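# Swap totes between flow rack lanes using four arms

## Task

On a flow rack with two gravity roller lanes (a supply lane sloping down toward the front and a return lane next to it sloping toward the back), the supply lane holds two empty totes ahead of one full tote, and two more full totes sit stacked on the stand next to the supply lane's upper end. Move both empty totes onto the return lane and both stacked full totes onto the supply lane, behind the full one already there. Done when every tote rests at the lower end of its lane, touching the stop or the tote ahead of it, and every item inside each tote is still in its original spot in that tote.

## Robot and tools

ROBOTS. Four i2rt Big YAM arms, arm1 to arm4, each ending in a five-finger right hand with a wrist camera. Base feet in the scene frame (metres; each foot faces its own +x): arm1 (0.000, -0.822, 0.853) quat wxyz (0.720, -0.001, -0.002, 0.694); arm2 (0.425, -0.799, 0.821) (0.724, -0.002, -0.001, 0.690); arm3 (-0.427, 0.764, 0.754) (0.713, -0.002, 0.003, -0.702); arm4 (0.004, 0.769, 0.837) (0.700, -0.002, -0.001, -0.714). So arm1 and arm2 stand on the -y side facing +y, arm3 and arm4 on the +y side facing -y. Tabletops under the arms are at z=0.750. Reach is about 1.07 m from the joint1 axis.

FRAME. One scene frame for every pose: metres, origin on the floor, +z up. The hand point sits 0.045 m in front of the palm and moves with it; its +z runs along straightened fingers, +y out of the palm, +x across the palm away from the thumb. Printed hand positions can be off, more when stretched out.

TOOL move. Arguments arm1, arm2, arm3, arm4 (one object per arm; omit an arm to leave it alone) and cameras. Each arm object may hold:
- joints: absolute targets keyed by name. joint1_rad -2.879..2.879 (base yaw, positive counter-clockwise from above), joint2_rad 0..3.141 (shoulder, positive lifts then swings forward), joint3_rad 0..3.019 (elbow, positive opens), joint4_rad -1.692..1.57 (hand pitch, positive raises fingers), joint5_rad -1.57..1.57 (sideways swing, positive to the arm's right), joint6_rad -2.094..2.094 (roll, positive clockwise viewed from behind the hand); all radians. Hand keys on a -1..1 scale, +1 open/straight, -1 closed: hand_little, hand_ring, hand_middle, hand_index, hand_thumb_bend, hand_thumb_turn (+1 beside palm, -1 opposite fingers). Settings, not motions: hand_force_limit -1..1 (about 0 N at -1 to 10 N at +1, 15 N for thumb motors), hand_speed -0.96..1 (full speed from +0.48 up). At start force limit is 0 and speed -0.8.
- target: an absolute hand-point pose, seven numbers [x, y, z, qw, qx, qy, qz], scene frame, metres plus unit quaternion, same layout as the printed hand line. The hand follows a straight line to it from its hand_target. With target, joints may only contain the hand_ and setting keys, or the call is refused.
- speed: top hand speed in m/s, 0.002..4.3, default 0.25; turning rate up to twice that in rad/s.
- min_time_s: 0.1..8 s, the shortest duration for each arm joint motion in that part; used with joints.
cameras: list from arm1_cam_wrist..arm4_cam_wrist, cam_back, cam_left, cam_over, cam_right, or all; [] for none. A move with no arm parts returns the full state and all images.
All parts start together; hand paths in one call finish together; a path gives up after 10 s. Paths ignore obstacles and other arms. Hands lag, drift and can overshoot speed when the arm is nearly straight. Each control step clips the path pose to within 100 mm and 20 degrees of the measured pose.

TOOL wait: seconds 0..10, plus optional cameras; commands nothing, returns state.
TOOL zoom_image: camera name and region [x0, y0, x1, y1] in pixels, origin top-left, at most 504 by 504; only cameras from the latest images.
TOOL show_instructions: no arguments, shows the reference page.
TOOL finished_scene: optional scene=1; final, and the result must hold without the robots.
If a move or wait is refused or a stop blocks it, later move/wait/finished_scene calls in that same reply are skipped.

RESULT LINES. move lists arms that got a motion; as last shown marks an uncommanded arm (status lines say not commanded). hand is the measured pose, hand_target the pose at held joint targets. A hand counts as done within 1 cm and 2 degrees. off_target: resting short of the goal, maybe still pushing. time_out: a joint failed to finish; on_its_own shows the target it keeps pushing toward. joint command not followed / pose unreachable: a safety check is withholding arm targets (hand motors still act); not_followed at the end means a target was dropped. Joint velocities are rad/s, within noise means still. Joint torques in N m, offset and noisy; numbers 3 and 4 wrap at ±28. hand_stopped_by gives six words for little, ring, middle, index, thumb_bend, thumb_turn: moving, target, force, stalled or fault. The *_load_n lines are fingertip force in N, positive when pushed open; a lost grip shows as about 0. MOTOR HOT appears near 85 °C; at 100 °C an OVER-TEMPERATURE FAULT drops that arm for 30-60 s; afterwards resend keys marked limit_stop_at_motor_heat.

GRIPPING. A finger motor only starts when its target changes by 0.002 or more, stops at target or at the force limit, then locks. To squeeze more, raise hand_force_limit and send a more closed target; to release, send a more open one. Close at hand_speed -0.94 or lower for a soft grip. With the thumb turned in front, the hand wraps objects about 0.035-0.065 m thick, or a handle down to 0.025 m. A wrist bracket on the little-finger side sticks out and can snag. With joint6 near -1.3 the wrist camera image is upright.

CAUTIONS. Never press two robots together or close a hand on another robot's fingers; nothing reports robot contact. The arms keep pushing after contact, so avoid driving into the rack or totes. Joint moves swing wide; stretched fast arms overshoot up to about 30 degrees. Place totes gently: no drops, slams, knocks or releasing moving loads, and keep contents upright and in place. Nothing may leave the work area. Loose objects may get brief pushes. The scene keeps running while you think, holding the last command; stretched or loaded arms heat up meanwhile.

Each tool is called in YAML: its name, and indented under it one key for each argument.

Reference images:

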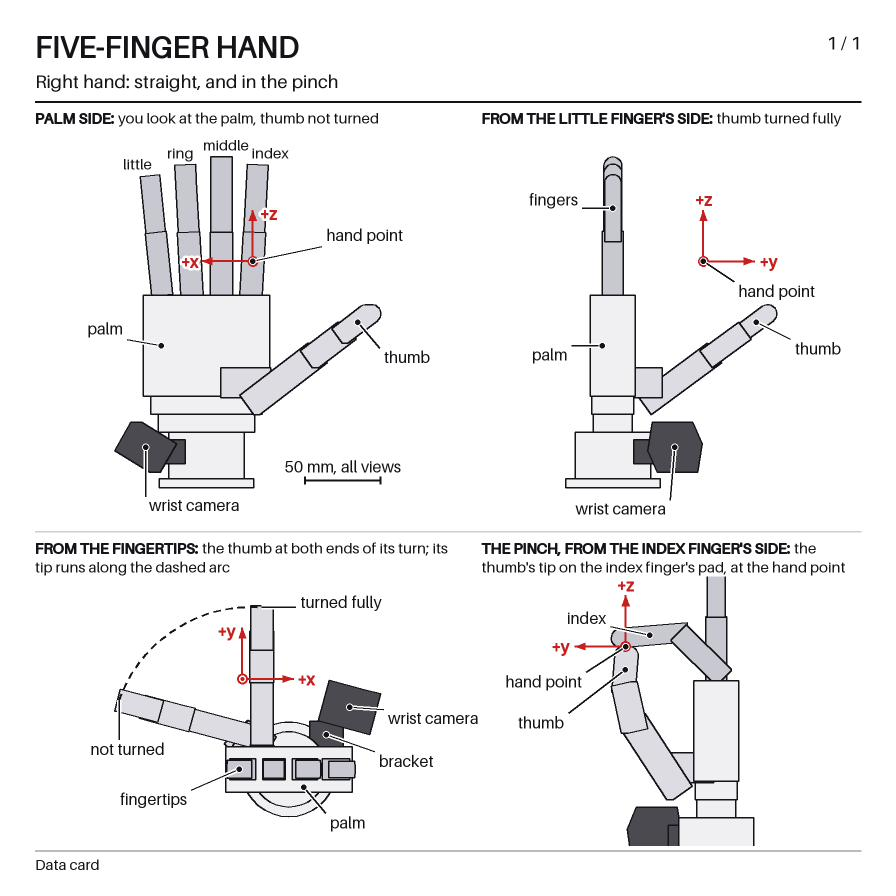

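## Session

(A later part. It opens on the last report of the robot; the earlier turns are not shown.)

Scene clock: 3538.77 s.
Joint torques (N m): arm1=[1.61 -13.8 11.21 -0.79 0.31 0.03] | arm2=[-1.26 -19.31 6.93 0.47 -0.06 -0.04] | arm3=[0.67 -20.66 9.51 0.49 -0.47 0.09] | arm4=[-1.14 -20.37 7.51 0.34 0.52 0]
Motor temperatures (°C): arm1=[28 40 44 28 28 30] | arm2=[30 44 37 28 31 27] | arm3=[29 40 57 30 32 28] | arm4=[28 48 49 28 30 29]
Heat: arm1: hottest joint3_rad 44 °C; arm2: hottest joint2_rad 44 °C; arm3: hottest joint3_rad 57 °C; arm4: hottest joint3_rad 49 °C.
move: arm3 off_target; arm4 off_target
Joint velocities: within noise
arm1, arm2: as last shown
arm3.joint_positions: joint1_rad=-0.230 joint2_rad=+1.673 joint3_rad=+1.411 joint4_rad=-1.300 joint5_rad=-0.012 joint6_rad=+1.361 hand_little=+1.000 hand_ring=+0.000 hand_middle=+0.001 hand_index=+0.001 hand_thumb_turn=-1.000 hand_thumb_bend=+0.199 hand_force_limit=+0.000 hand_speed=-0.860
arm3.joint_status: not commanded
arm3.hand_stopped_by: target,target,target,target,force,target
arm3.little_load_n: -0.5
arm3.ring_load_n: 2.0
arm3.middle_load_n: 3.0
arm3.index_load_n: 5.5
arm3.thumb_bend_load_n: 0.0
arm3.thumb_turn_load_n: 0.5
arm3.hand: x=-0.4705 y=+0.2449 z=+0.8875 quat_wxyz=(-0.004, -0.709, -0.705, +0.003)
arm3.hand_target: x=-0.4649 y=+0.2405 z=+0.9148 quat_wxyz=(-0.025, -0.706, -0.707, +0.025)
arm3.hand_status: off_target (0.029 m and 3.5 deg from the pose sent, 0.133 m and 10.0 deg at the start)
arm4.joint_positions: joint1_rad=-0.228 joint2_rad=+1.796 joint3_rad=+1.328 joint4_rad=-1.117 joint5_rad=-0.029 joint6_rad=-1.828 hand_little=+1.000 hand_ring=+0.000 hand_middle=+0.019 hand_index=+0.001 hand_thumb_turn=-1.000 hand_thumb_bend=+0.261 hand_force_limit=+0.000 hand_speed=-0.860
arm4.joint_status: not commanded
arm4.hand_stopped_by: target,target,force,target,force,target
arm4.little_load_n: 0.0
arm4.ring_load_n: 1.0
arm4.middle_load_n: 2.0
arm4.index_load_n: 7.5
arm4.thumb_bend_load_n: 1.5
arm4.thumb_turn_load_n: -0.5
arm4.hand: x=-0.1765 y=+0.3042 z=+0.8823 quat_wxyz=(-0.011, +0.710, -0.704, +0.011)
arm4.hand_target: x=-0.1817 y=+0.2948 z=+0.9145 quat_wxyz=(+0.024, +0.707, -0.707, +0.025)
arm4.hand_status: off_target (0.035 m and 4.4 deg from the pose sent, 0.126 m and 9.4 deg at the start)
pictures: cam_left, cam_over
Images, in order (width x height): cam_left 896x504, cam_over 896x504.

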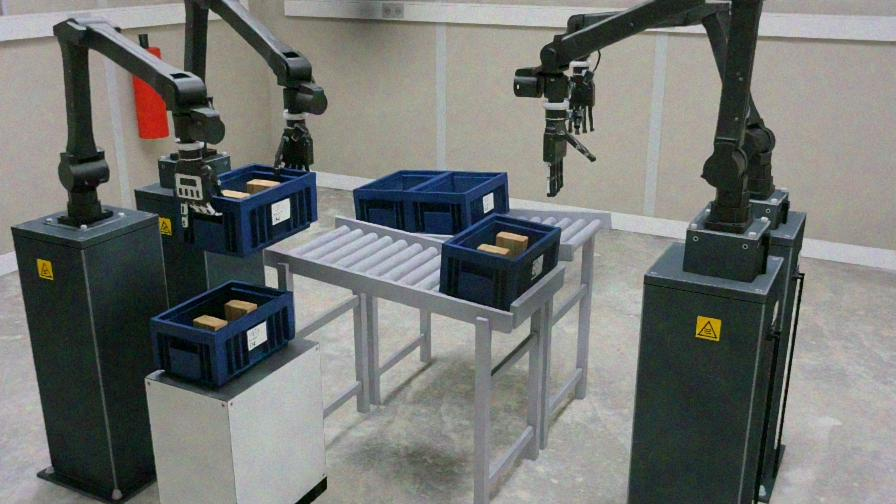

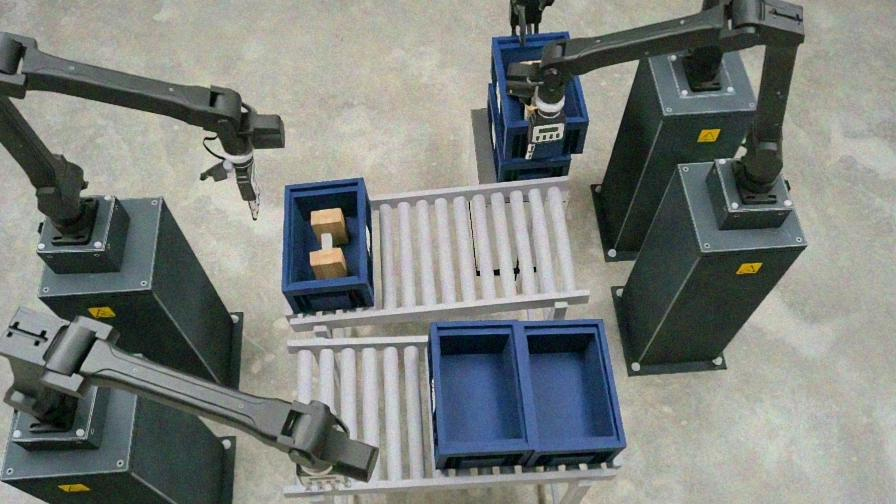

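move:
  arm3: {"target":[-0.305,0.215,0.915,0.0247,0.7067,0.7067,-0.0247],"speed":0.12}
  arm4: {"target":[-0.018,0.268,0.92,0.0247,0.7067,-0.7067,0.0247],"speed":0.12}
  cameras: ["cam_over","cam_left"]

Scene clock: 3549.40 s.
Joint torques (N m): arm1=[1.49 -13.74 11.25 -0.81 0.31 0.02] | arm2=[-1.08 -19.14 6.99 0.43 -0.05 -0.03] | arm3=[1.03 -18.14 13.9 0.02 0.08 0.01] | arm4=[-1.32 -19.43 10.8 -0.51 0.55 -0.01]
Motor temperatures (°C): arm1=[28 40 44 28 28 30] | arm2=[30 44 37 28 31 27] | arm3=[29 40 56 30 32 28] | arm4=[28 48 49 28 30 29]
Heat: arm1: hottest joint3_rad 44 °C; arm2: hottest joint2_rad 44 °C; arm3: hottest joint3_rad 56 °C; arm4: hottest joint3_rad 49 °C.
move: arm3 off_target; arm4 off_target
Joint velocities: within noise
arm1, arm2: as last shown
arm3.joint_positions: joint1_rad=+0.093 joint2_rad=+1.683 joint3_rad=+1.407 joint4_rad=-1.300 joint5_rad=-0.001 joint6_rad=+1.691 hand_little=+1.000 hand_ring=+0.000 hand_middle=+0.001 hand_index=+0.001 hand_thumb_turn=-1.000 hand_thumb_bend=+0.199 hand_force_limit=+0.000 hand_speed=-0.860
arm3.joint_status: not commanded
arm3.hand_stopped_by: target,target,target,target,force,target
arm3.little_load_n: 0.0
arm3.ring_load_n: 4.0
arm3.middle_load_n: 5.0
arm3.index_load_n: 8.0
arm3.thumb_bend_load_n: 0.0
arm3.thumb_turn_load_n: 2.0
arm3.hand: x=-0.3124 y=+0.2380 z=+0.8788 quat_wxyz=(+0.005, -0.711, -0.703, +0.000)
arm3.hand_target: x=-0.3053 y=+0.2173 z=+0.9152 quat_wxyz=(-0.025, -0.707, -0.707, +0.025)
arm3.hand_status: off_target (0.044 m and 4.5 deg from the pose sent, 0.171 m and 3.5 deg at the start)
arm4.joint_positions: joint1_rad=+0.098 joint2_rad=+1.792 joint3_rad=+1.320 joint4_rad=-1.115 joint5_rad=-0.008 joint6_rad=-1.504 hand_little=+1.000 hand_ring=+0.000 hand_middle=+0.019 hand_index=+0.001 hand_thumb_turn=-1.000 hand_thumb_bend=+0.260 hand_force_limit=+0.000 hand_speed=-0.860
arm4.joint_status: not commanded
arm4.hand_stopped_by: target,target,force,target,force,target
arm4.little_load_n: 0.0
arm4.ring_load_n: 1.0
arm4.middle_load_n: 2.0
arm4.index_load_n: 7.5
arm4.thumb_bend_load_n: 0.0
arm4.thumb_turn_load_n: 0.0
arm4.hand: x=-0.0160 y=+0.2945 z=+0.8828 quat_wxyz=(-0.006, +0.711, -0.703, -0.002)
arm4.hand_target: x=-0.0180 y=+0.2701 z=+0.9202 quat_wxyz=(+0.025, +0.707, -0.707, +0.025)
arm4.hand_status: off_target (0.046 m and 4.8 deg from the pose sent, 0.167 m and 4.4 deg at the start)
pictures: cam_left, cam_over
Images, in order (width x height): cam_left 896x504, cam_over 896x504.

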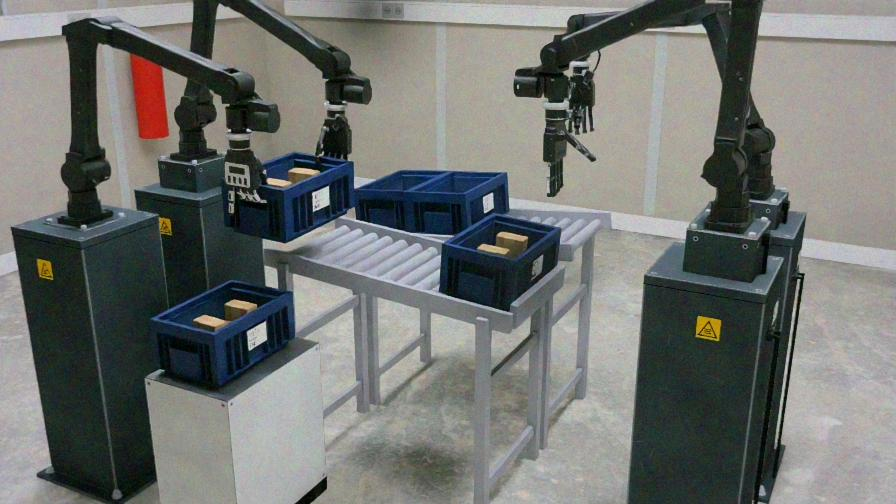

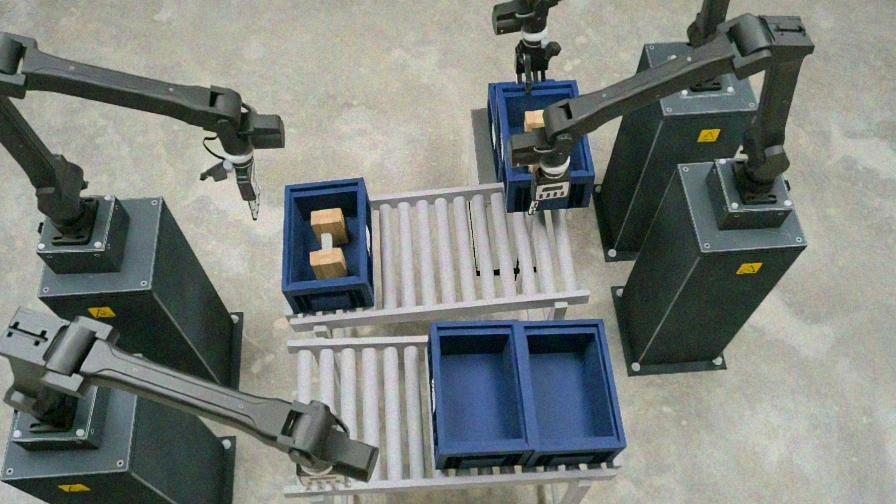

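move:
  arm3: {"target":[-0.145,0.155,0.925,0.0247,0.7067,0.7067,-0.0247],"speed":0.12}
  arm4: {"target":[0.140,0.210,0.925,0.0247,0.7067,-0.7067,0.0247],"speed":0.12}
  cameras: ["cam_over","cam_left"]

Scene clock: 3558.33 s.
Joint torques (N m): arm1=[1.55 -13.8 11.23 -0.79 0.31 0.02] | arm2=[-1.08 -19.31 6.93 0.4 -0.06 -0.04] | arm3=[1.32 -22.07 15.71 -0.24 0.09 0.08] | arm4=[-1.32 -23 12.51 -1.03 0.79 0.03]
Motor temperatures (°C): arm1=[28 40 44 28 28 30] | arm2=[30 44 37 28 31 27] | arm3=[29 40 58 30 31 28] | arm4=[28 48 50 28 30 29]
Heat: arm1: hottest joint3_rad 44 °C; arm2: hottest joint2_rad 44 °C; arm3: hottest joint3_rad 58 °C; arm4: hottest joint3_rad 50 °C.
move: arm3 off_target; arm4 off_target
Joint velocities: within noise
arm1, arm2: as last shown
arm2.thumb_bend_load_n: -0.5
arm3.joint_positions: joint1_rad=+0.345 joint2_rad=+1.938 joint3_rad=+1.774 joint4_rad=-1.430 joint5_rad=+0.016 joint6_rad=+1.937 hand_little=+1.000 hand_ring=+0.001 hand_middle=+0.001 hand_index=+0.001 hand_thumb_turn=-1.000 hand_thumb_bend=+0.199 hand_force_limit=+0.000 hand_speed=-0.860
arm3.joint_status: not commanded
arm3.hand_stopped_by: target,target,target,target,force,target
arm3.little_load_n: 0.0
arm3.ring_load_n: 5.0
arm3.middle_load_n: 6.0
arm3.index_load_n: 9.0
arm3.thumb_bend_load_n: 0.0
arm3.thumb_turn_load_n: 2.0
arm3.hand: x=-0.1605 y=+0.1781 z=+0.8785 quat_wxyz=(+0.017, -0.709, -0.705, +0.005)
arm3.hand_target: x=-0.1463 y=+0.1585 z=+0.9254 quat_wxyz=(-0.025, -0.707, -0.707, +0.024)
arm3.hand_status: off_target (0.054 m and 5.3 deg from the pose sent, 0.192 m and 4.5 deg at the start)
arm4.joint_positions: joint1_rad=+0.354 joint2_rad=+2.010 joint3_rad=+1.630 joint4_rad=-1.223 joint5_rad=+0.002 joint6_rad=-1.254 hand_little=+1.000 hand_ring=+0.000 hand_middle=+0.019 hand_index=+0.001 hand_thumb_turn=-1.000 hand_thumb_bend=+0.260 hand_force_limit=+0.000 hand_speed=-0.860
arm4.joint_status: not commanded
arm4.hand_stopped_by: target,target,force,target,force,target
arm4.little_load_n: 0.0
arm4.ring_load_n: 2.0
arm4.middle_load_n: 2.5
arm4.index_load_n: 7.5
arm4.thumb_bend_load_n: 0.0
arm4.thumb_turn_load_n: 0.0
arm4.hand: x=+0.1359 y=+0.2413 z=+0.8756 quat_wxyz=(-0.004, +0.713, -0.701, -0.014)
arm4.hand_target: x=+0.1390 y=+0.2136 z=+0.9252 quat_wxyz=(+0.025, +0.707, -0.707, +0.025)
arm4.hand_status: off_target (0.059 m and 5.6 deg from the pose sent, 0.182 m and 4.8 deg at the start)
pictures: cam_left, cam_over
Images, in order (width x height): cam_left 896x504, cam_over 896x504.

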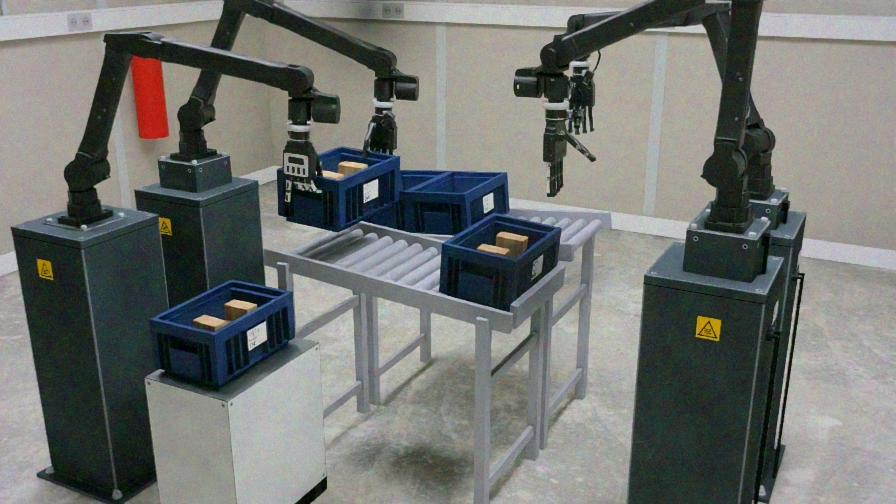

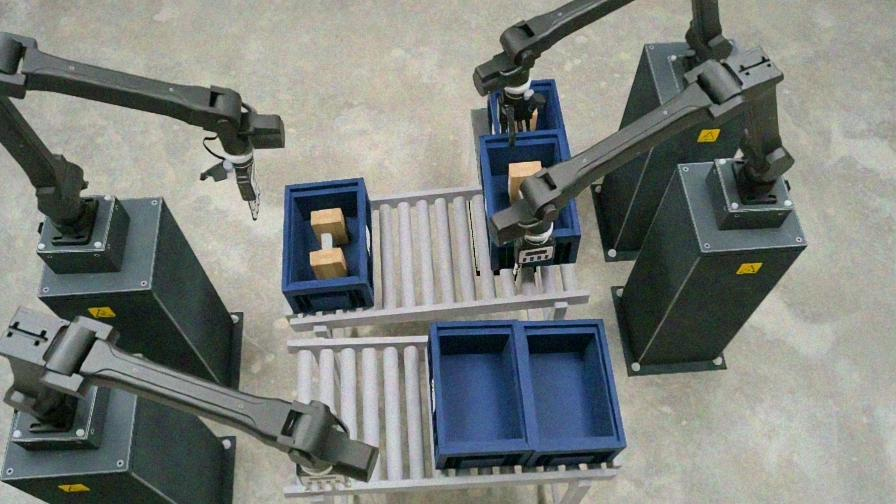

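move:
  arm3: {"target":[-0.134,0.092,0.875,0.0247,0.7067,0.7067,-0.0247],"speed":0.10}
  arm4: {"target":[0.151,0.138,0.878,0.0247,0.7067,-0.7067,0.0247],"speed":0.10}
  cameras: ["cam_over","cam_left","cam_right"]

zoom_image:
  camera: "cam_left"
  region: [240, 100, 480, 300]

Scene clock: 3580.23 s.
Joint torques (N m): arm1=[1.61 -13.92 11.22 -0.8 0.31 0.03] | arm2=[-1.03 -19.37 6.93 0.47 -0.06 -0.04] | arm3=[0.85 -24.76 15.17 0.1 0.12 -0.14] | arm4=[-1.85 -26.17 12.82 -0.99 0.66 -0.16]
Motor temperatures (°C): arm1=[28 40 44 28 28 30] | arm2=[30 44 37 28 31 27] | arm3=[29 40 60 30 31 28] | arm4=[28 47 56 28 31 29]
Heat: arm1: hottest joint3_rad 44 °C; arm2: hottest joint2_rad 44 °C; arm3: hottest joint3_rad 60 °C; arm4: hottest joint3_rad 56 °C.
move: arm3 off_target; arm4 off_target
Joint velocities: within noise
arm1.joint_positions: joint1_rad=+0.042 joint2_rad=+1.546 joint3_rad=+1.119 joint4_rad=-1.172 joint5_rad=-0.009 joint6_rad=-0.002 hand_little=+1.000 hand_ring=+1.000 hand_middle=+1.000 hand_index=+1.000 hand_thumb_turn=-1.000 hand_thumb_bend=+1.000 hand_force_limit=+0.000 hand_speed=-0.500
arm1.joint_status: not commanded
arm1.hand_stopped_by: target,target,target,target,target,target
arm1.little_load_n: 0.0
arm1.ring_load_n: 0.0
arm1.middle_load_n: 0.0
arm1.index_load_n: 0.0
arm1.thumb_bend_load_n: 0.0
arm1.thumb_turn_load_n: 0.0
arm1.hand: x=-0.0338 y=-0.4615 z=+0.9392 quat_wxyz=(+0.014, +1.000, +0.003, -0.002)
arm1.hand_target: x=-0.0351 y=-0.4503 z=+0.9501 quat_wxyz=(+0.000, +1.000, +0.000, +0.000)
arm1.hand_status: not commanded
arm2.joint_positions: joint1_rad=-0.337 joint2_rad=+1.985 joint3_rad=+1.900 joint4_rad=-1.497 joint5_rad=-0.003 joint6_rad=+1.186 hand_little=+1.000 hand_ring=+1.000 hand_middle=+1.000 hand_index=+1.000 hand_thumb_turn=-1.000 hand_thumb_bend=+1.000 hand_force_limit=+0.000 hand_speed=-0.500
arm2.joint_status: not commanded
arm2.hand_stopped_by: target,target,target,target,target,target
arm2.little_load_n: 0.0
arm2.ring_load_n: 0.0
arm2.middle_load_n: 0.0
arm2.index_load_n: 0.0
arm2.thumb_bend_load_n: -0.5
arm2.thumb_turn_load_n: 0.0
arm2.hand: x=+0.5940 y=-0.1990 z=+0.9702 quat_wxyz=(+0.004, +0.707, -0.707, +0.003)
arm2.hand_target: x=+0.5999 y=-0.2000 z=+0.9700 quat_wxyz=(+0.000, +0.707, -0.707, +0.000)
arm2.hand_status: not commanded
arm3.joint_positions: joint1_rad=+0.336 joint2_rad=+2.144 joint3_rad=+1.970 joint4_rad=-1.426 joint5_rad=+0.017 joint6_rad=+1.940 hand_little=+1.000 hand_ring=+0.001 hand_middle=+0.001 hand_index=+0.001 hand_thumb_turn=-1.000 hand_thumb_bend=+0.199 hand_force_limit=+0.000 hand_speed=-0.860
arm3.joint_status: not commanded
arm3.hand_stopped_by: target,target,target,target,force,target
arm3.little_load_n: 0.0
arm3.ring_load_n: 4.5
arm3.middle_load_n: 5.5
arm3.index_load_n: 9.0
arm3.thumb_bend_load_n: 0.0
arm3.thumb_turn_load_n: 2.5
arm3.hand: x=-0.1460 y=+0.1184 z=+0.8261 quat_wxyz=(+0.020, -0.713, -0.701, +0.004)
arm3.hand_target: x=-0.1353 y=+0.0957 z=+0.8758 quat_wxyz=(-0.025, -0.707, -0.707, +0.025)
arm3.hand_status: off_target (0.057 m and 5.7 deg from the pose sent, 0.090 m and 5.2 deg at the start)
arm4.joint_positions: joint1_rad=+0.347 joint2_rad=+2.249 joint3_rad=+1.883 joint4_rad=-1.251 joint5_rad=+0.006 joint6_rad=-1.253 hand_little=+1.000 hand_ring=+0.000 hand_middle=+0.019 hand_index=+0.001 hand_thumb_turn=-1.000 hand_thumb_bend=+0.260 hand_force_limit=+0.000 hand_speed=-0.860
arm4.joint_status: not commanded
arm4.hand_stopped_by: target,target,force,target,force,target
arm4.little_load_n: 0.0
arm4.ring_load_n: 1.0
arm4.middle_load_n: 1.5
arm4.index_load_n: 8.0
arm4.thumb_bend_load_n: 0.0
arm4.thumb_turn_load_n: 0.0
arm4.hand: x=+0.1527 y=+0.1771 z=+0.8205 quat_wxyz=(-0.005, +0.710, -0.704, -0.021)
arm4.hand_target: x=+0.1496 y=+0.1426 z=+0.8787 quat_wxyz=(+0.026, +0.706, -0.707, +0.025)
arm4.hand_status: off_target (0.070 m and 6.3 deg from the pose sent, 0.104 m and 5.6 deg at the start)
pictures: cam_left, cam_over, cam_right
Images, in order (width x height): cam_left 896x504, cam_over 896x504, cam_right 896x504.

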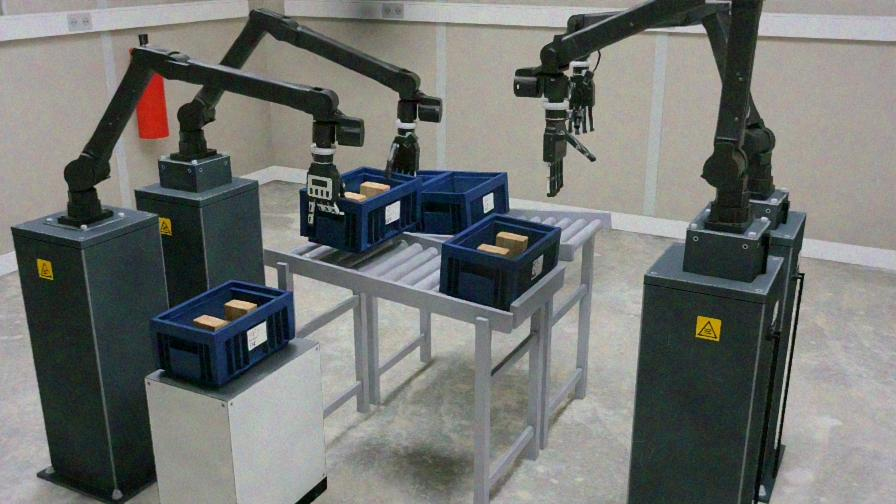

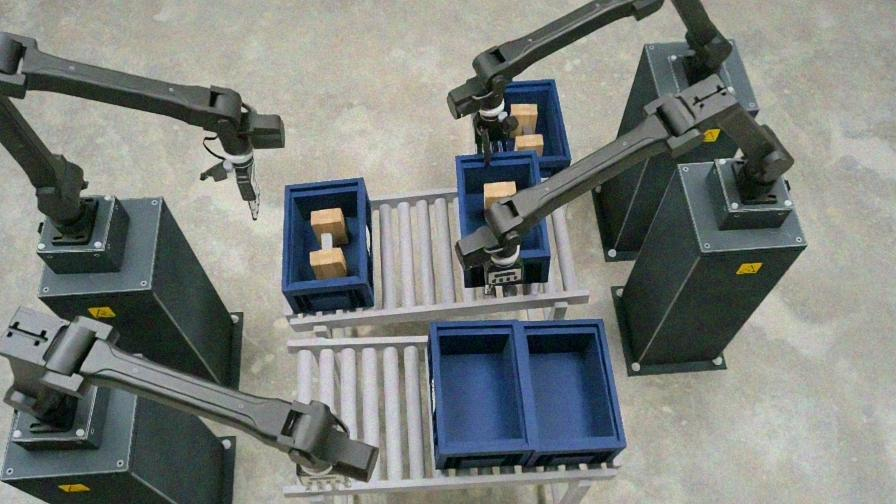

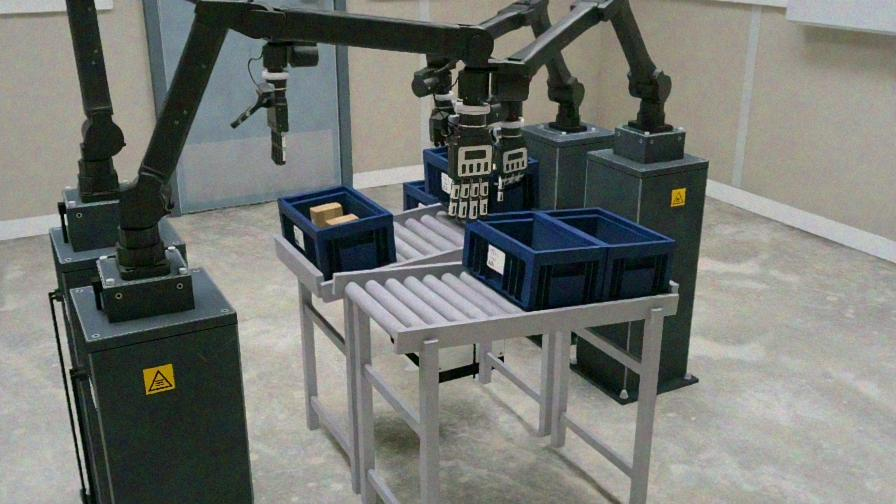

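Scaled by 2.100.

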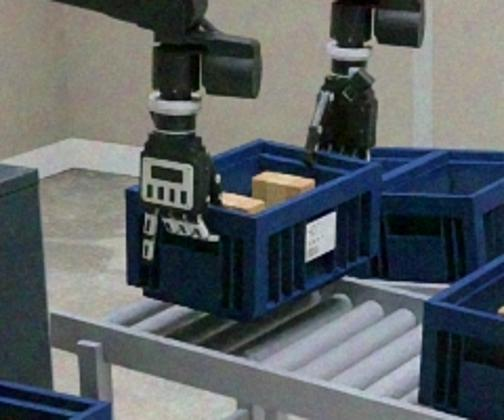

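move:
  arm3: {"target":[-0.135,0.088,0.845,0.0247,0.7067,0.7067,-0.0247],"speed":0.05}
  arm4: {"target":[0.146,0.130,0.852,0.0247,0.7067,-0.7067,0.0247],"speed":0.05}
  cameras: ["cam_over","cam_left","cam_right"]

zoom_image:
  camera: "cam_left"
  region: [240, 100, 480, 300]

zoom_image:
  camera: "cam_over"
  region: [360, 80, 600, 340]

Scene clock: 3591.53 s.
Joint torques (N m): arm1=[1.61 -13.74 11.22 -0.77 0.31 0.03] | arm2=[-1.14 -19.31 6.9 0.44 -0.06 -0.03] | arm3=[0.79 -26.05 12.72 0.77 -0.1 -0.06] | arm4=[-2.37 -26.75 12.16 -0.54 0.66 -0.15]
Motor temperatures (°C): arm1=[28 40 44 28 28 30] | arm2=[30 44 37 28 31 27] | arm3=[29 40 59 30 31 28] | arm4=[28 48 58 28 31 29]
Heat: arm1: hottest joint3_rad 44 °C; arm2: hottest joint2_rad 44 °C; arm3: hottest joint3_rad 59 °C; arm4: hottest joint3_rad 58 °C.
move: arm3 off_target; arm4 off_target
Joint velocities: within noise
arm1, arm2: as last shown
arm2.thumb_bend_load_n: 0.0
arm3.joint_positions: joint1_rad=+0.330 joint2_rad=+2.177 joint3_rad=+1.970 joint4_rad=-1.383 joint5_rad=+0.019 joint6_rad=+1.930 hand_little=+1.000 hand_ring=+0.001 hand_middle=+0.001 hand_index=+0.001 hand_thumb_turn=-1.000 hand_thumb_bend=+0.199 hand_force_limit=+0.000 hand_speed=-0.860
arm3.joint_status: not commanded
arm3.hand_stopped_by: target,target,target,target,force,target
arm3.little_load_n: 0.0
arm3.ring_load_n: 3.5
arm3.middle_load_n: 5.0
arm3.index_load_n: 9.0
arm3.thumb_bend_load_n: 0.0
arm3.thumb_turn_load_n: 1.5
arm3.hand: x=-0.1464 y=+0.1084 z=+0.8053 quat_wxyz=(+0.016, -0.712, -0.702, +0.007)
arm3.hand_target: x=-0.1359 y=+0.0901 z=+0.8457 quat_wxyz=(-0.025, -0.707, -0.707, +0.025)
arm3.hand_status: off_target (0.046 m and 5.1 deg from the pose sent, 0.037 m and 5.7 deg at the start)
arm4.joint_positions: joint1_rad=+0.343 joint2_rad=+2.289 joint3_rad=+1.892 joint4_rad=-1.228 joint5_rad=+0.006 joint6_rad=-1.266 hand_little=+1.000 hand_ring=+0.000 hand_middle=+0.019 hand_index=+0.001 hand_thumb_turn=-1.000 hand_thumb_bend=+0.260 hand_force_limit=+0.000 hand_speed=-0.860
arm4.joint_status: not commanded
arm4.hand_stopped_by: target,target,force,target,force,target
arm4.little_load_n: 0.0
arm4.ring_load_n: 0.5
arm4.middle_load_n: 1.0
arm4.index_load_n: 9.5
arm4.thumb_bend_load_n: 0.0
arm4.thumb_turn_load_n: 0.0
arm4.hand: x=+0.1513 y=+0.1726 z=+0.7982 quat_wxyz=(-0.008, +0.713, -0.700, -0.024)
arm4.hand_target: x=+0.1445 y=+0.1344 z=+0.8533 quat_wxyz=(+0.026, +0.706, -0.707, +0.025)
arm4.hand_status: off_target (0.069 m and 6.8 deg from the pose sent, 0.057 m and 6.3 deg at the start)
pictures: cam_left, cam_over, cam_right
Images, in order (width x height): cam_left 896x504, cam_over 896x504, cam_right 896x504.

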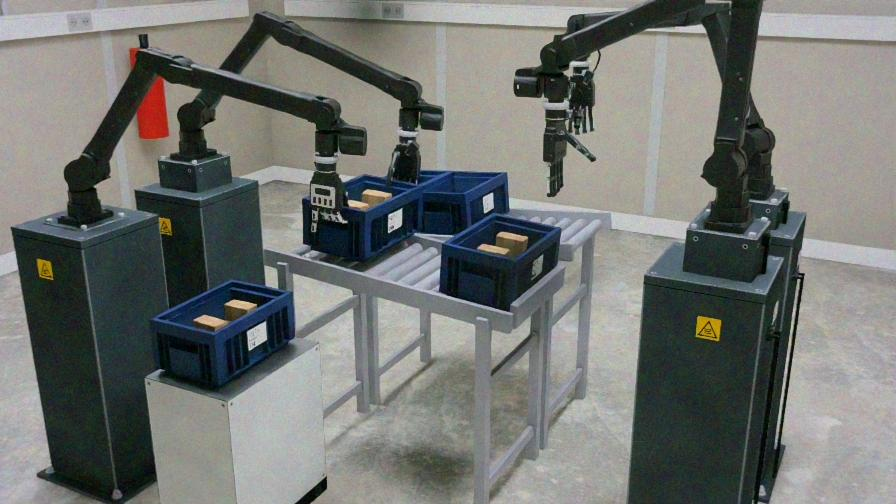

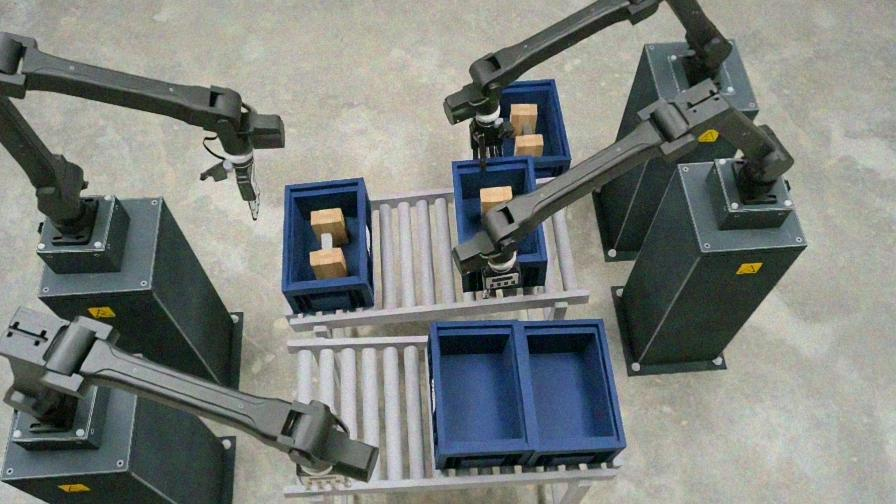

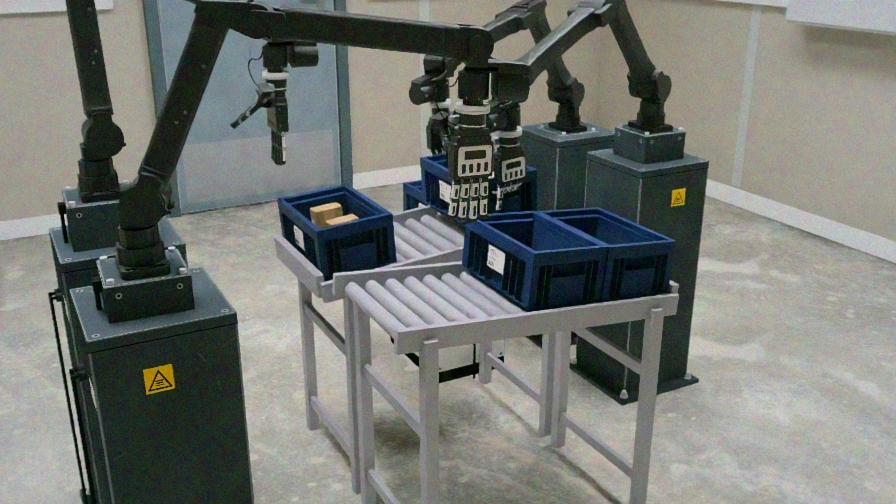

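Scaled by 2.100.

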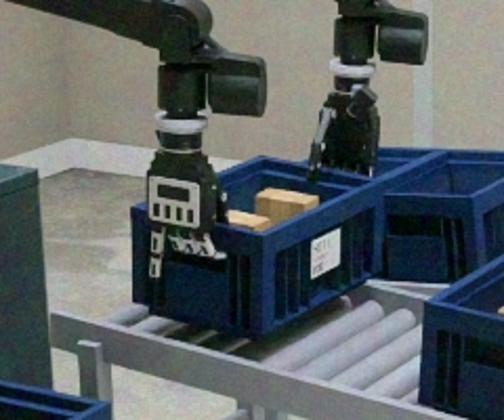

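Scaled by 1.938.

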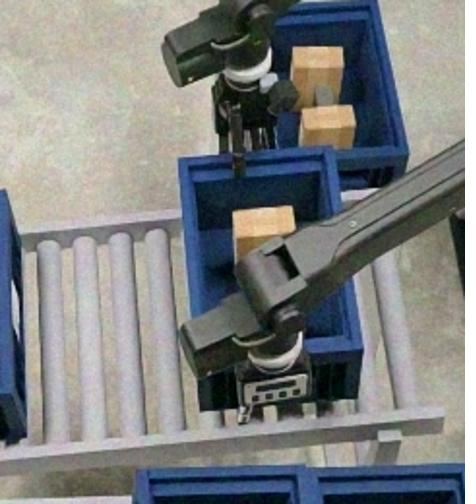

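move:
  arm3: {"target":[-0.136,0.087,0.822,0.0247,0.7067,0.7067,-0.0247],"speed":0.04}
  arm4: {"target":[0.142,0.118,0.835,0.0247,0.7067,-0.7067,0.0247],"speed":0.04}
  cameras: ["cam_over","cam_left"]

zoom_image:
  camera: "cam_left"
  region: [240, 100, 480, 300]

zoom_image:
  camera: "cam_over"
  region: [360, 80, 600, 340]

Scene clock: 3603.33 s.
Joint torques (N m): arm1=[1.61 -13.8 11.26 -0.8 0.31 0.03] | arm2=[-0.91 -19.49 6.95 0.42 -0.06 -0.05] | arm3=[-0.15 -26.34 10.19 1.01 -0.22 -0.06] | arm4=[-2.9 -27.34 12.03 -0.47 0.7 -0.15]
Motor temperatures (°C): arm1=[28 40 44 28 28 30] | arm2=[30 44 37 28 31 27] | arm3=[29 40 58 30 31 28] | arm4=[28 51 57 28 31 29]
Heat: arm1: hottest joint3_rad 44 °C; arm2: hottest joint2_rad 44 °C; arm3: hottest joint3_rad 58 °C; arm4: hottest joint3_rad 57 °C.
move: arm3 off_target; arm4 off_target
Joint velocities: within noise
arm1, arm2: as last shown
arm3.joint_positions: joint1_rad=+0.325 joint2_rad=+2.196 joint3_rad=+1.970 joint4_rad=-1.337 joint5_rad=+0.023 joint6_rad=+1.928 hand_little=+1.000 hand_ring=+0.001 hand_middle=+0.001 hand_index=+0.001 hand_thumb_turn=-1.000 hand_thumb_bend=+0.199 hand_force_limit=+0.000 hand_speed=-0.860
arm3.joint_status: not commanded
arm3.hand_stopped_by: target,target,target,target,force,target
arm3.little_load_n: 0.0
arm3.ring_load_n: 3.0
arm3.middle_load_n: 4.5
arm3.index_load_n: 8.5
arm3.thumb_bend_load_n: 0.0
arm3.thumb_turn_load_n: 2.0
arm3.hand: x=-0.1472 y=+0.0966 z=+0.7941 quat_wxyz=(+0.005, -0.713, -0.701, +0.014)
arm3.hand_target: x=-0.1362 y=+0.0878 z=+0.8222 quat_wxyz=(-0.025, -0.707, -0.707, +0.025)
arm3.hand_status: off_target (0.032 m and 3.7 deg from the pose sent, 0.029 m and 5.1 deg at the start)
arm4.joint_positions: joint1_rad=+0.336 joint2_rad=+2.330 joint3_rad=+1.930 joint4_rad=-1.218 joint5_rad=+0.005 joint6_rad=-1.275 hand_little=+1.000 hand_ring=+0.000 hand_middle=+0.019 hand_index=+0.001 hand_thumb_turn=-1.000 hand_thumb_bend=+0.260 hand_force_limit=+0.000 hand_speed=-0.860
arm4.joint_status: not commanded
arm4.hand_stopped_by: target,target,force,target,force,target
arm4.little_load_n: 0.0
arm4.ring_load_n: 0.0
arm4.middle_load_n: 0.0
arm4.index_load_n: 10.0
arm4.thumb_bend_load_n: 0.0
arm4.thumb_turn_load_n: 0.0
arm4.hand: x=+0.1503 y=+0.1606 z=+0.7840 quat_wxyz=(-0.007, +0.714, -0.700, -0.021)
arm4.hand_target: x=+0.1407 y=+0.1222 z=+0.8362 quat_wxyz=(+0.026, +0.706, -0.707, +0.025)
arm4.hand_status: off_target (0.067 m and 6.5 deg from the pose sent, 0.067 m and 6.8 deg at the start)
pictures: cam_left, cam_over
Images, in order (width x height): cam_left 896x504, cam_over 896x504.

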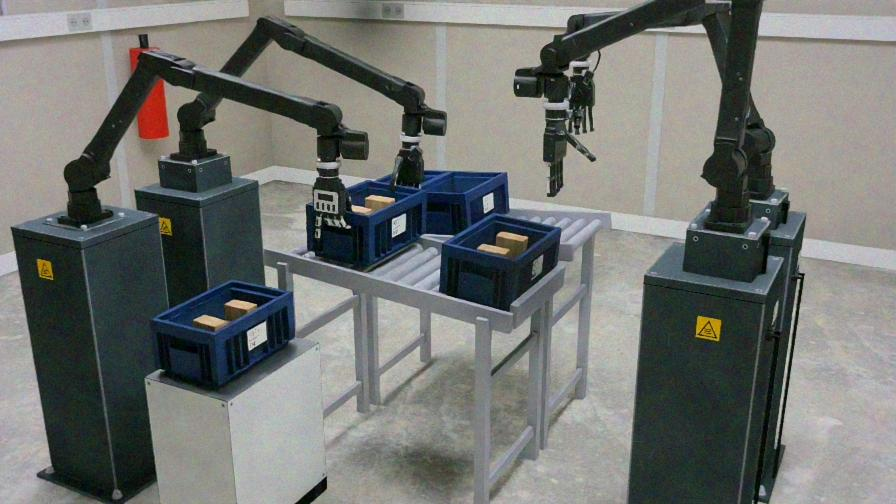

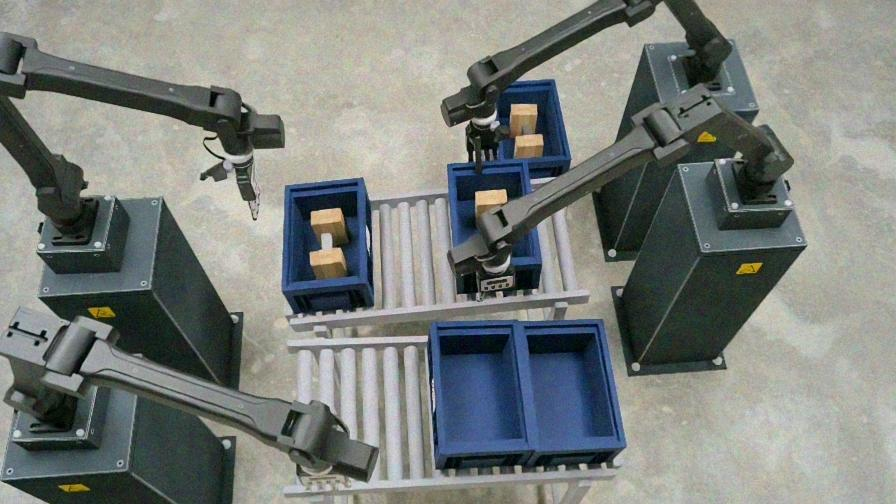

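Scaled by 2.100.

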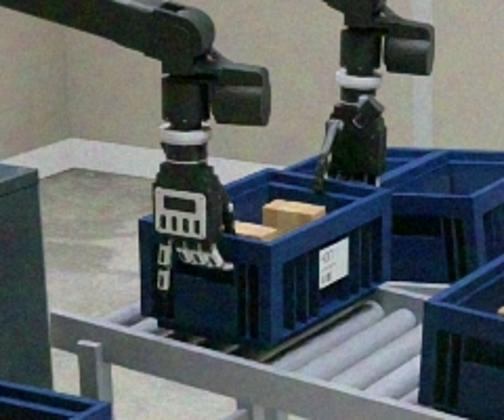

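Scaled by 1.938.

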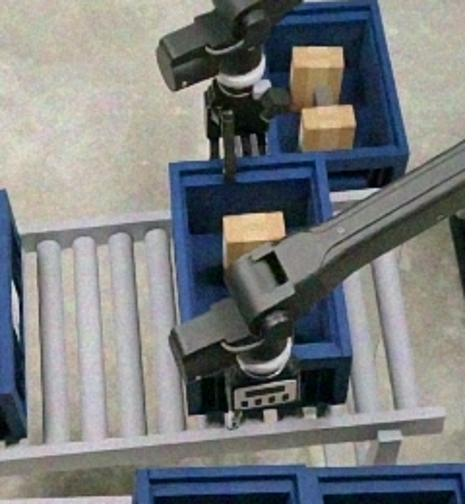

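move:
  arm3: {"target":[-0.137,0.087,0.800,0.0247,0.7067,0.7067,-0.0247],"speed":0.04}
  arm4: {"target":[0.138,0.115,0.820,0.0247,0.7067,-0.7067,0.0247],"speed":0.04}
  cameras: ["cam_over","cam_left"]

zoom_image:
  camera: "cam_left"
  region: [240, 100, 480, 300]

zoom_image:
  camera: "cam_over"
  region: [360, 80, 600, 340]

Scene clock: 3614.63 s.
Joint torques (N m): arm1=[1.49 -13.74 11.22 -0.79 0.31 0.02] | arm2=[-1.14 -19.31 6.94 0.43 -0.04 -0.05] | arm3=[1.55 -25.93 9.52 1.07 -0.2 -0.1] | arm4=[-3.08 -26.7 11.51 -0.23 0.79 -0.16]
Motor temperatures (°C): arm1=[28 40 44 28 28 30] | arm2=[30 44 36 28 31 27] | arm3=[29 40 57 30 31 28] | arm4=[28 54 56 28 31 29]
Heat: arm1: hottest joint3_rad 44 °C; arm2: hottest joint2_rad 44 °C; arm3: hottest joint3_rad 57 °C; arm4: hottest joint3_rad 56 °C.
move: arm3 off_target; arm4 off_target
Joint velocities: within noise
arm1, arm2: as last shown
arm2.index_load_n: 0.5
arm3.joint_positions: joint1_rad=+0.322 joint2_rad=+2.208 joint3_rad=+1.944 joint4_rad=-1.290 joint5_rad=+0.023 joint6_rad=+1.927 hand_little=+1.000 hand_ring=+0.000 hand_middle=+0.001 hand_index=+0.001 hand_thumb_turn=-1.000 hand_thumb_bend=+0.199 hand_force_limit=+0.000 hand_speed=-0.860
arm3.joint_status: not commanded
arm3.hand_stopped_by: target,target,target,target,force,target
arm3.little_load_n: 0.0
arm3.ring_load_n: 2.0
arm3.middle_load_n: 4.5
arm3.index_load_n: 10.0
arm3.thumb_bend_load_n: 0.0
arm3.thumb_turn_load_n: 2.0
arm3.hand: x=-0.1483 y=+0.0940 z=+0.7776 quat_wxyz=(+0.000, -0.714, -0.700, +0.016)
arm3.hand_target: x=-0.1373 y=+0.0875 z=+0.8002 quat_wxyz=(-0.025, -0.707, -0.707, +0.025)
arm3.hand_status: off_target (0.026 m and 3.2 deg from the pose sent, 0.015 m and 3.7 deg at the start)
arm4.joint_positions: joint1_rad=+0.333 joint2_rad=+2.351 joint3_rad=+1.930 joint4_rad=-1.194 joint5_rad=+0.003 joint6_rad=-1.280 hand_little=+1.000 hand_ring=+0.000 hand_middle=+0.019 hand_index=+0.001 hand_thumb_turn=-1.000 hand_thumb_bend=+0.260 hand_force_limit=+0.000 hand_speed=-0.860
arm4.joint_status: not commanded
arm4.hand_stopped_by: target,target,force,target,force,target
arm4.little_load_n: 0.0
arm4.ring_load_n: 0.0
arm4.middle_load_n: 0.0
arm4.index_load_n: 10.0
arm4.thumb_bend_load_n: 0.0
arm4.thumb_turn_load_n: 0.0
arm4.hand: x=+0.1491 y=+0.1575 z=+0.7698 quat_wxyz=(-0.007, +0.714, -0.699, -0.019)
arm4.hand_target: x=+0.1368 y=+0.1191 z=+0.8211 quat_wxyz=(+0.026, +0.706, -0.707, +0.024)
arm4.hand_status: off_target (0.067 m and 6.3 deg from the pose sent, 0.059 m and 6.5 deg at the start)
pictures: cam_left, cam_over
Images, in order (width x height): cam_left 896x504, cam_over 896x504.

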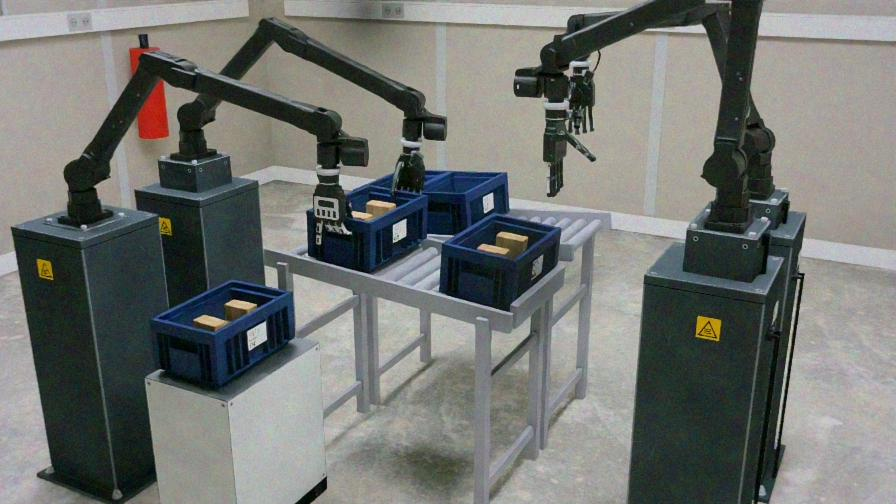

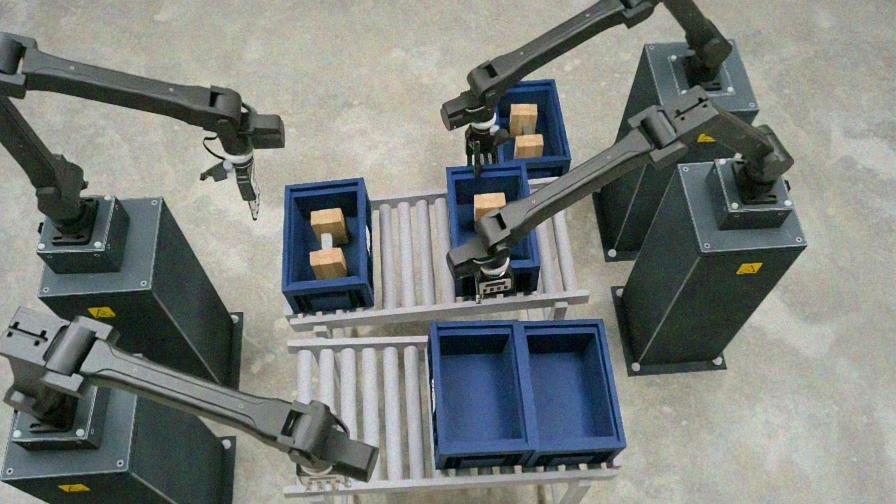

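Scaled by 2.100.

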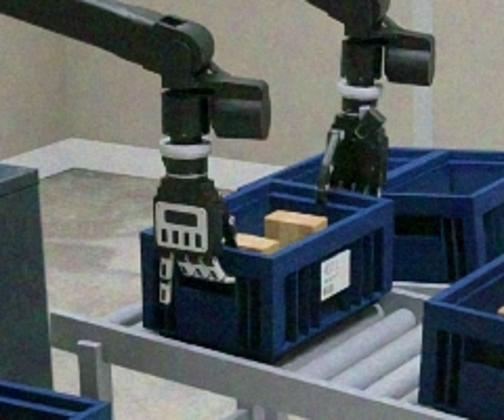

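Scaled by 1.938.

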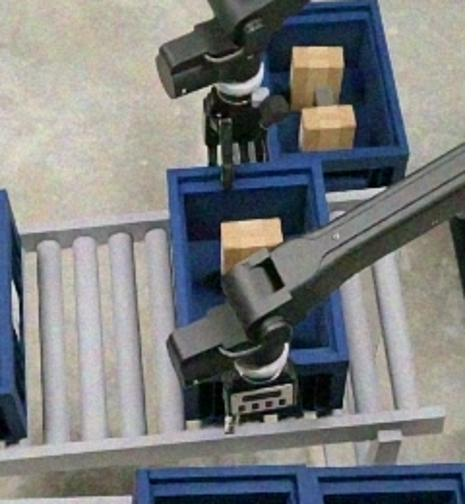

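move:
  arm1: {"target":[-0.035,-0.13,0.86,-0.259,0.966,0,0],"speed":0.25}
  arm3: {"target":[-0.137,0.087,0.791,0.0247,0.7067,0.7067,-0.0247],"speed":0.04}
  arm4: {"target":[0.138,0.115,0.811,0.0247,0.7067,-0.7067,0.0247],"speed":0.04}
  cameras: ["cam_over","cam_left"]

zoom_image:
  camera: "cam_left"
  region: [240, 100, 480, 300]

Scene clock: 3631.70 s.
Joint torques (N m): arm1=[1.38 -21.54 12.52 0.84 0.34 0.01] | arm2=[-1.14 -19.31 6.95 0.43 -0.06 -0.05] | arm3=[1.73 -25.76 8.77 1.14 -0.19 -0.05] | arm4=[-2.9 -25.93 11.43 -0.38 0.73 -0.14]
Motor temperatures (°C): arm1=[28 40 45 28 28 30] | arm2=[30 44 36 28 31 27] | arm3=[29 43 57 30 31 28] | arm4=[28 53 55 28 31 29]
Heat: arm1: hottest joint3_rad 45 °C; arm2: hottest joint2_rad 44 °C; arm3: hottest joint3_rad 57 °C; arm4: hottest joint3_rad 55 °C.
move: arm1 off_target; arm3 off_target; arm4 off_target
Joint velocities: within noise
arm1.joint_positions: joint1_rad=+0.042 joint2_rad=+2.058 joint3_rad=+1.598 joint4_rad=-0.624 joint5_rad=-0.005 joint6_rad=-0.002 hand_little=+1.000 hand_ring=+1.000 hand_middle=+1.000 hand_index=+1.000 hand_thumb_turn=-1.000 hand_thumb_bend=+1.000 hand_force_limit=+0.000 hand_speed=-0.500
arm1.joint_status: not commanded
arm1.hand_stopped_by: target,target,target,target,target,target
arm1.little_load_n: 0.0
arm1.ring_load_n: 0.0
arm1.middle_load_n: 0.0
arm1.index_load_n: 0.0
arm1.thumb_bend_load_n: 0.0
arm1.thumb_turn_load_n: 0.0
arm1.hand: x=-0.0342 y=-0.1481 z=+0.8515 quat_wxyz=(-0.242, +0.970, +0.004, -0.001)
arm1.hand_target: x=-0.0351 y=-0.1307 z=+0.8603 quat_wxyz=(-0.259, +0.966, +0.000, +0.000)
arm1.hand_status: off_target (0.020 m and 2.1 deg from the pose sent, 0.341 m and 31.6 deg at the start)
arm2: as last shown
arm2.index_load_n: 0.0
arm3.joint_positions: joint1_rad=+0.321 joint2_rad=+2.208 joint3_rad=+1.939 joint4_rad=-1.269 joint5_rad=+0.023 joint6_rad=+1.927 hand_little=+1.000 hand_ring=+0.000 hand_middle=+0.001 hand_index=+0.001 hand_thumb_turn=-1.000 hand_thumb_bend=+0.199 hand_force_limit=+0.000 hand_speed=-0.860
arm3.joint_status: not commanded
arm3.hand_stopped_by: target,target,target,target,force,target
arm3.little_load_n: 0.0
arm3.ring_load_n: 0.5
arm3.middle_load_n: 4.0
arm3.index_load_n: 10.0
arm3.thumb_bend_load_n: 0.0
arm3.thumb_turn_load_n: 2.5
arm3.hand: x=-0.1477 y=+0.0899 z=+0.7769 quat_wxyz=(-0.007, -0.714, -0.700, +0.020)
arm3.hand_target: x=-0.1371 y=+0.0871 z=+0.7912 quat_wxyz=(-0.025, -0.707, -0.707, +0.025)
arm3.hand_status: off_target (0.018 m and 2.4 deg from the pose sent, 0.019 m and 3.2 deg at the start)
arm4.joint_positions: joint1_rad=+0.331 joint2_rad=+2.352 joint3_rad=+1.930 joint4_rad=-1.179 joint5_rad=+0.003 joint6_rad=-1.280 hand_little=+1.000 hand_ring=+0.000 hand_middle=+0.019 hand_index=+0.001 hand_thumb_turn=-1.000 hand_thumb_bend=+0.260 hand_force_limit=+0.000 hand_speed=-0.860
arm4.joint_status: not commanded
arm4.hand_stopped_by: target,target,force,target,force,target
arm4.little_load_n: 0.0
arm4.ring_load_n: 0.0
arm4.middle_load_n: 0.0
arm4.index_load_n: 9.5
arm4.thumb_bend_load_n: 0.0
arm4.thumb_turn_load_n: 0.0
arm4.hand: x=+0.1496 y=+0.1538 z=+0.7683 quat_wxyz=(-0.004, +0.714, -0.700, -0.013)
arm4.hand_target: x=+0.1369 y=+0.1183 z=+0.8120 quat_wxyz=(+0.026, +0.706, -0.707, +0.024)
arm4.hand_status: off_target (0.059 m and 5.5 deg from the pose sent, 0.060 m and 6.3 deg at the start)
pictures: cam_left, cam_over
Images, in order (width x height): cam_left 896x504, cam_over 896x504.

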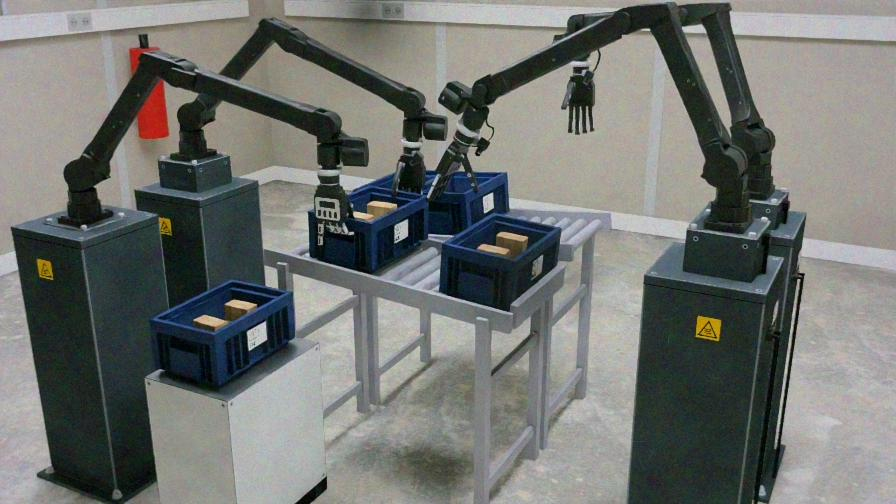

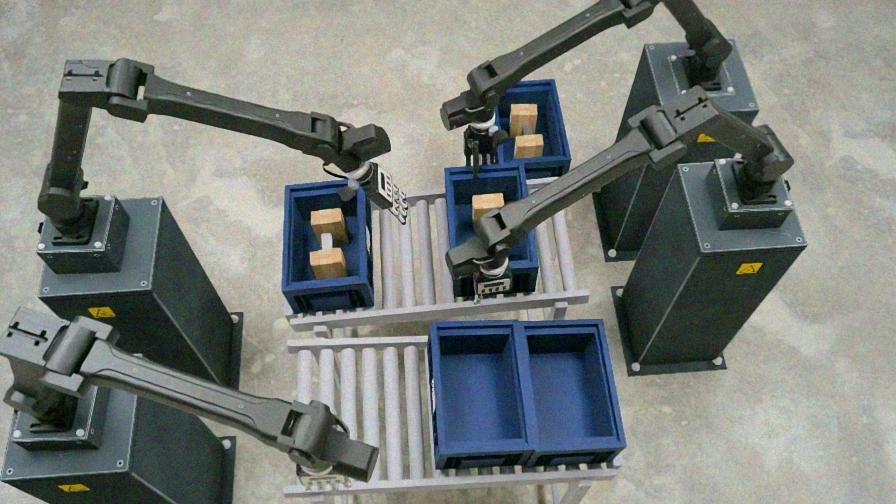

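Scaled by 2.100.

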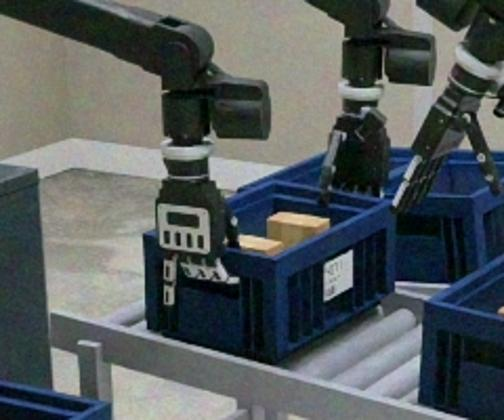

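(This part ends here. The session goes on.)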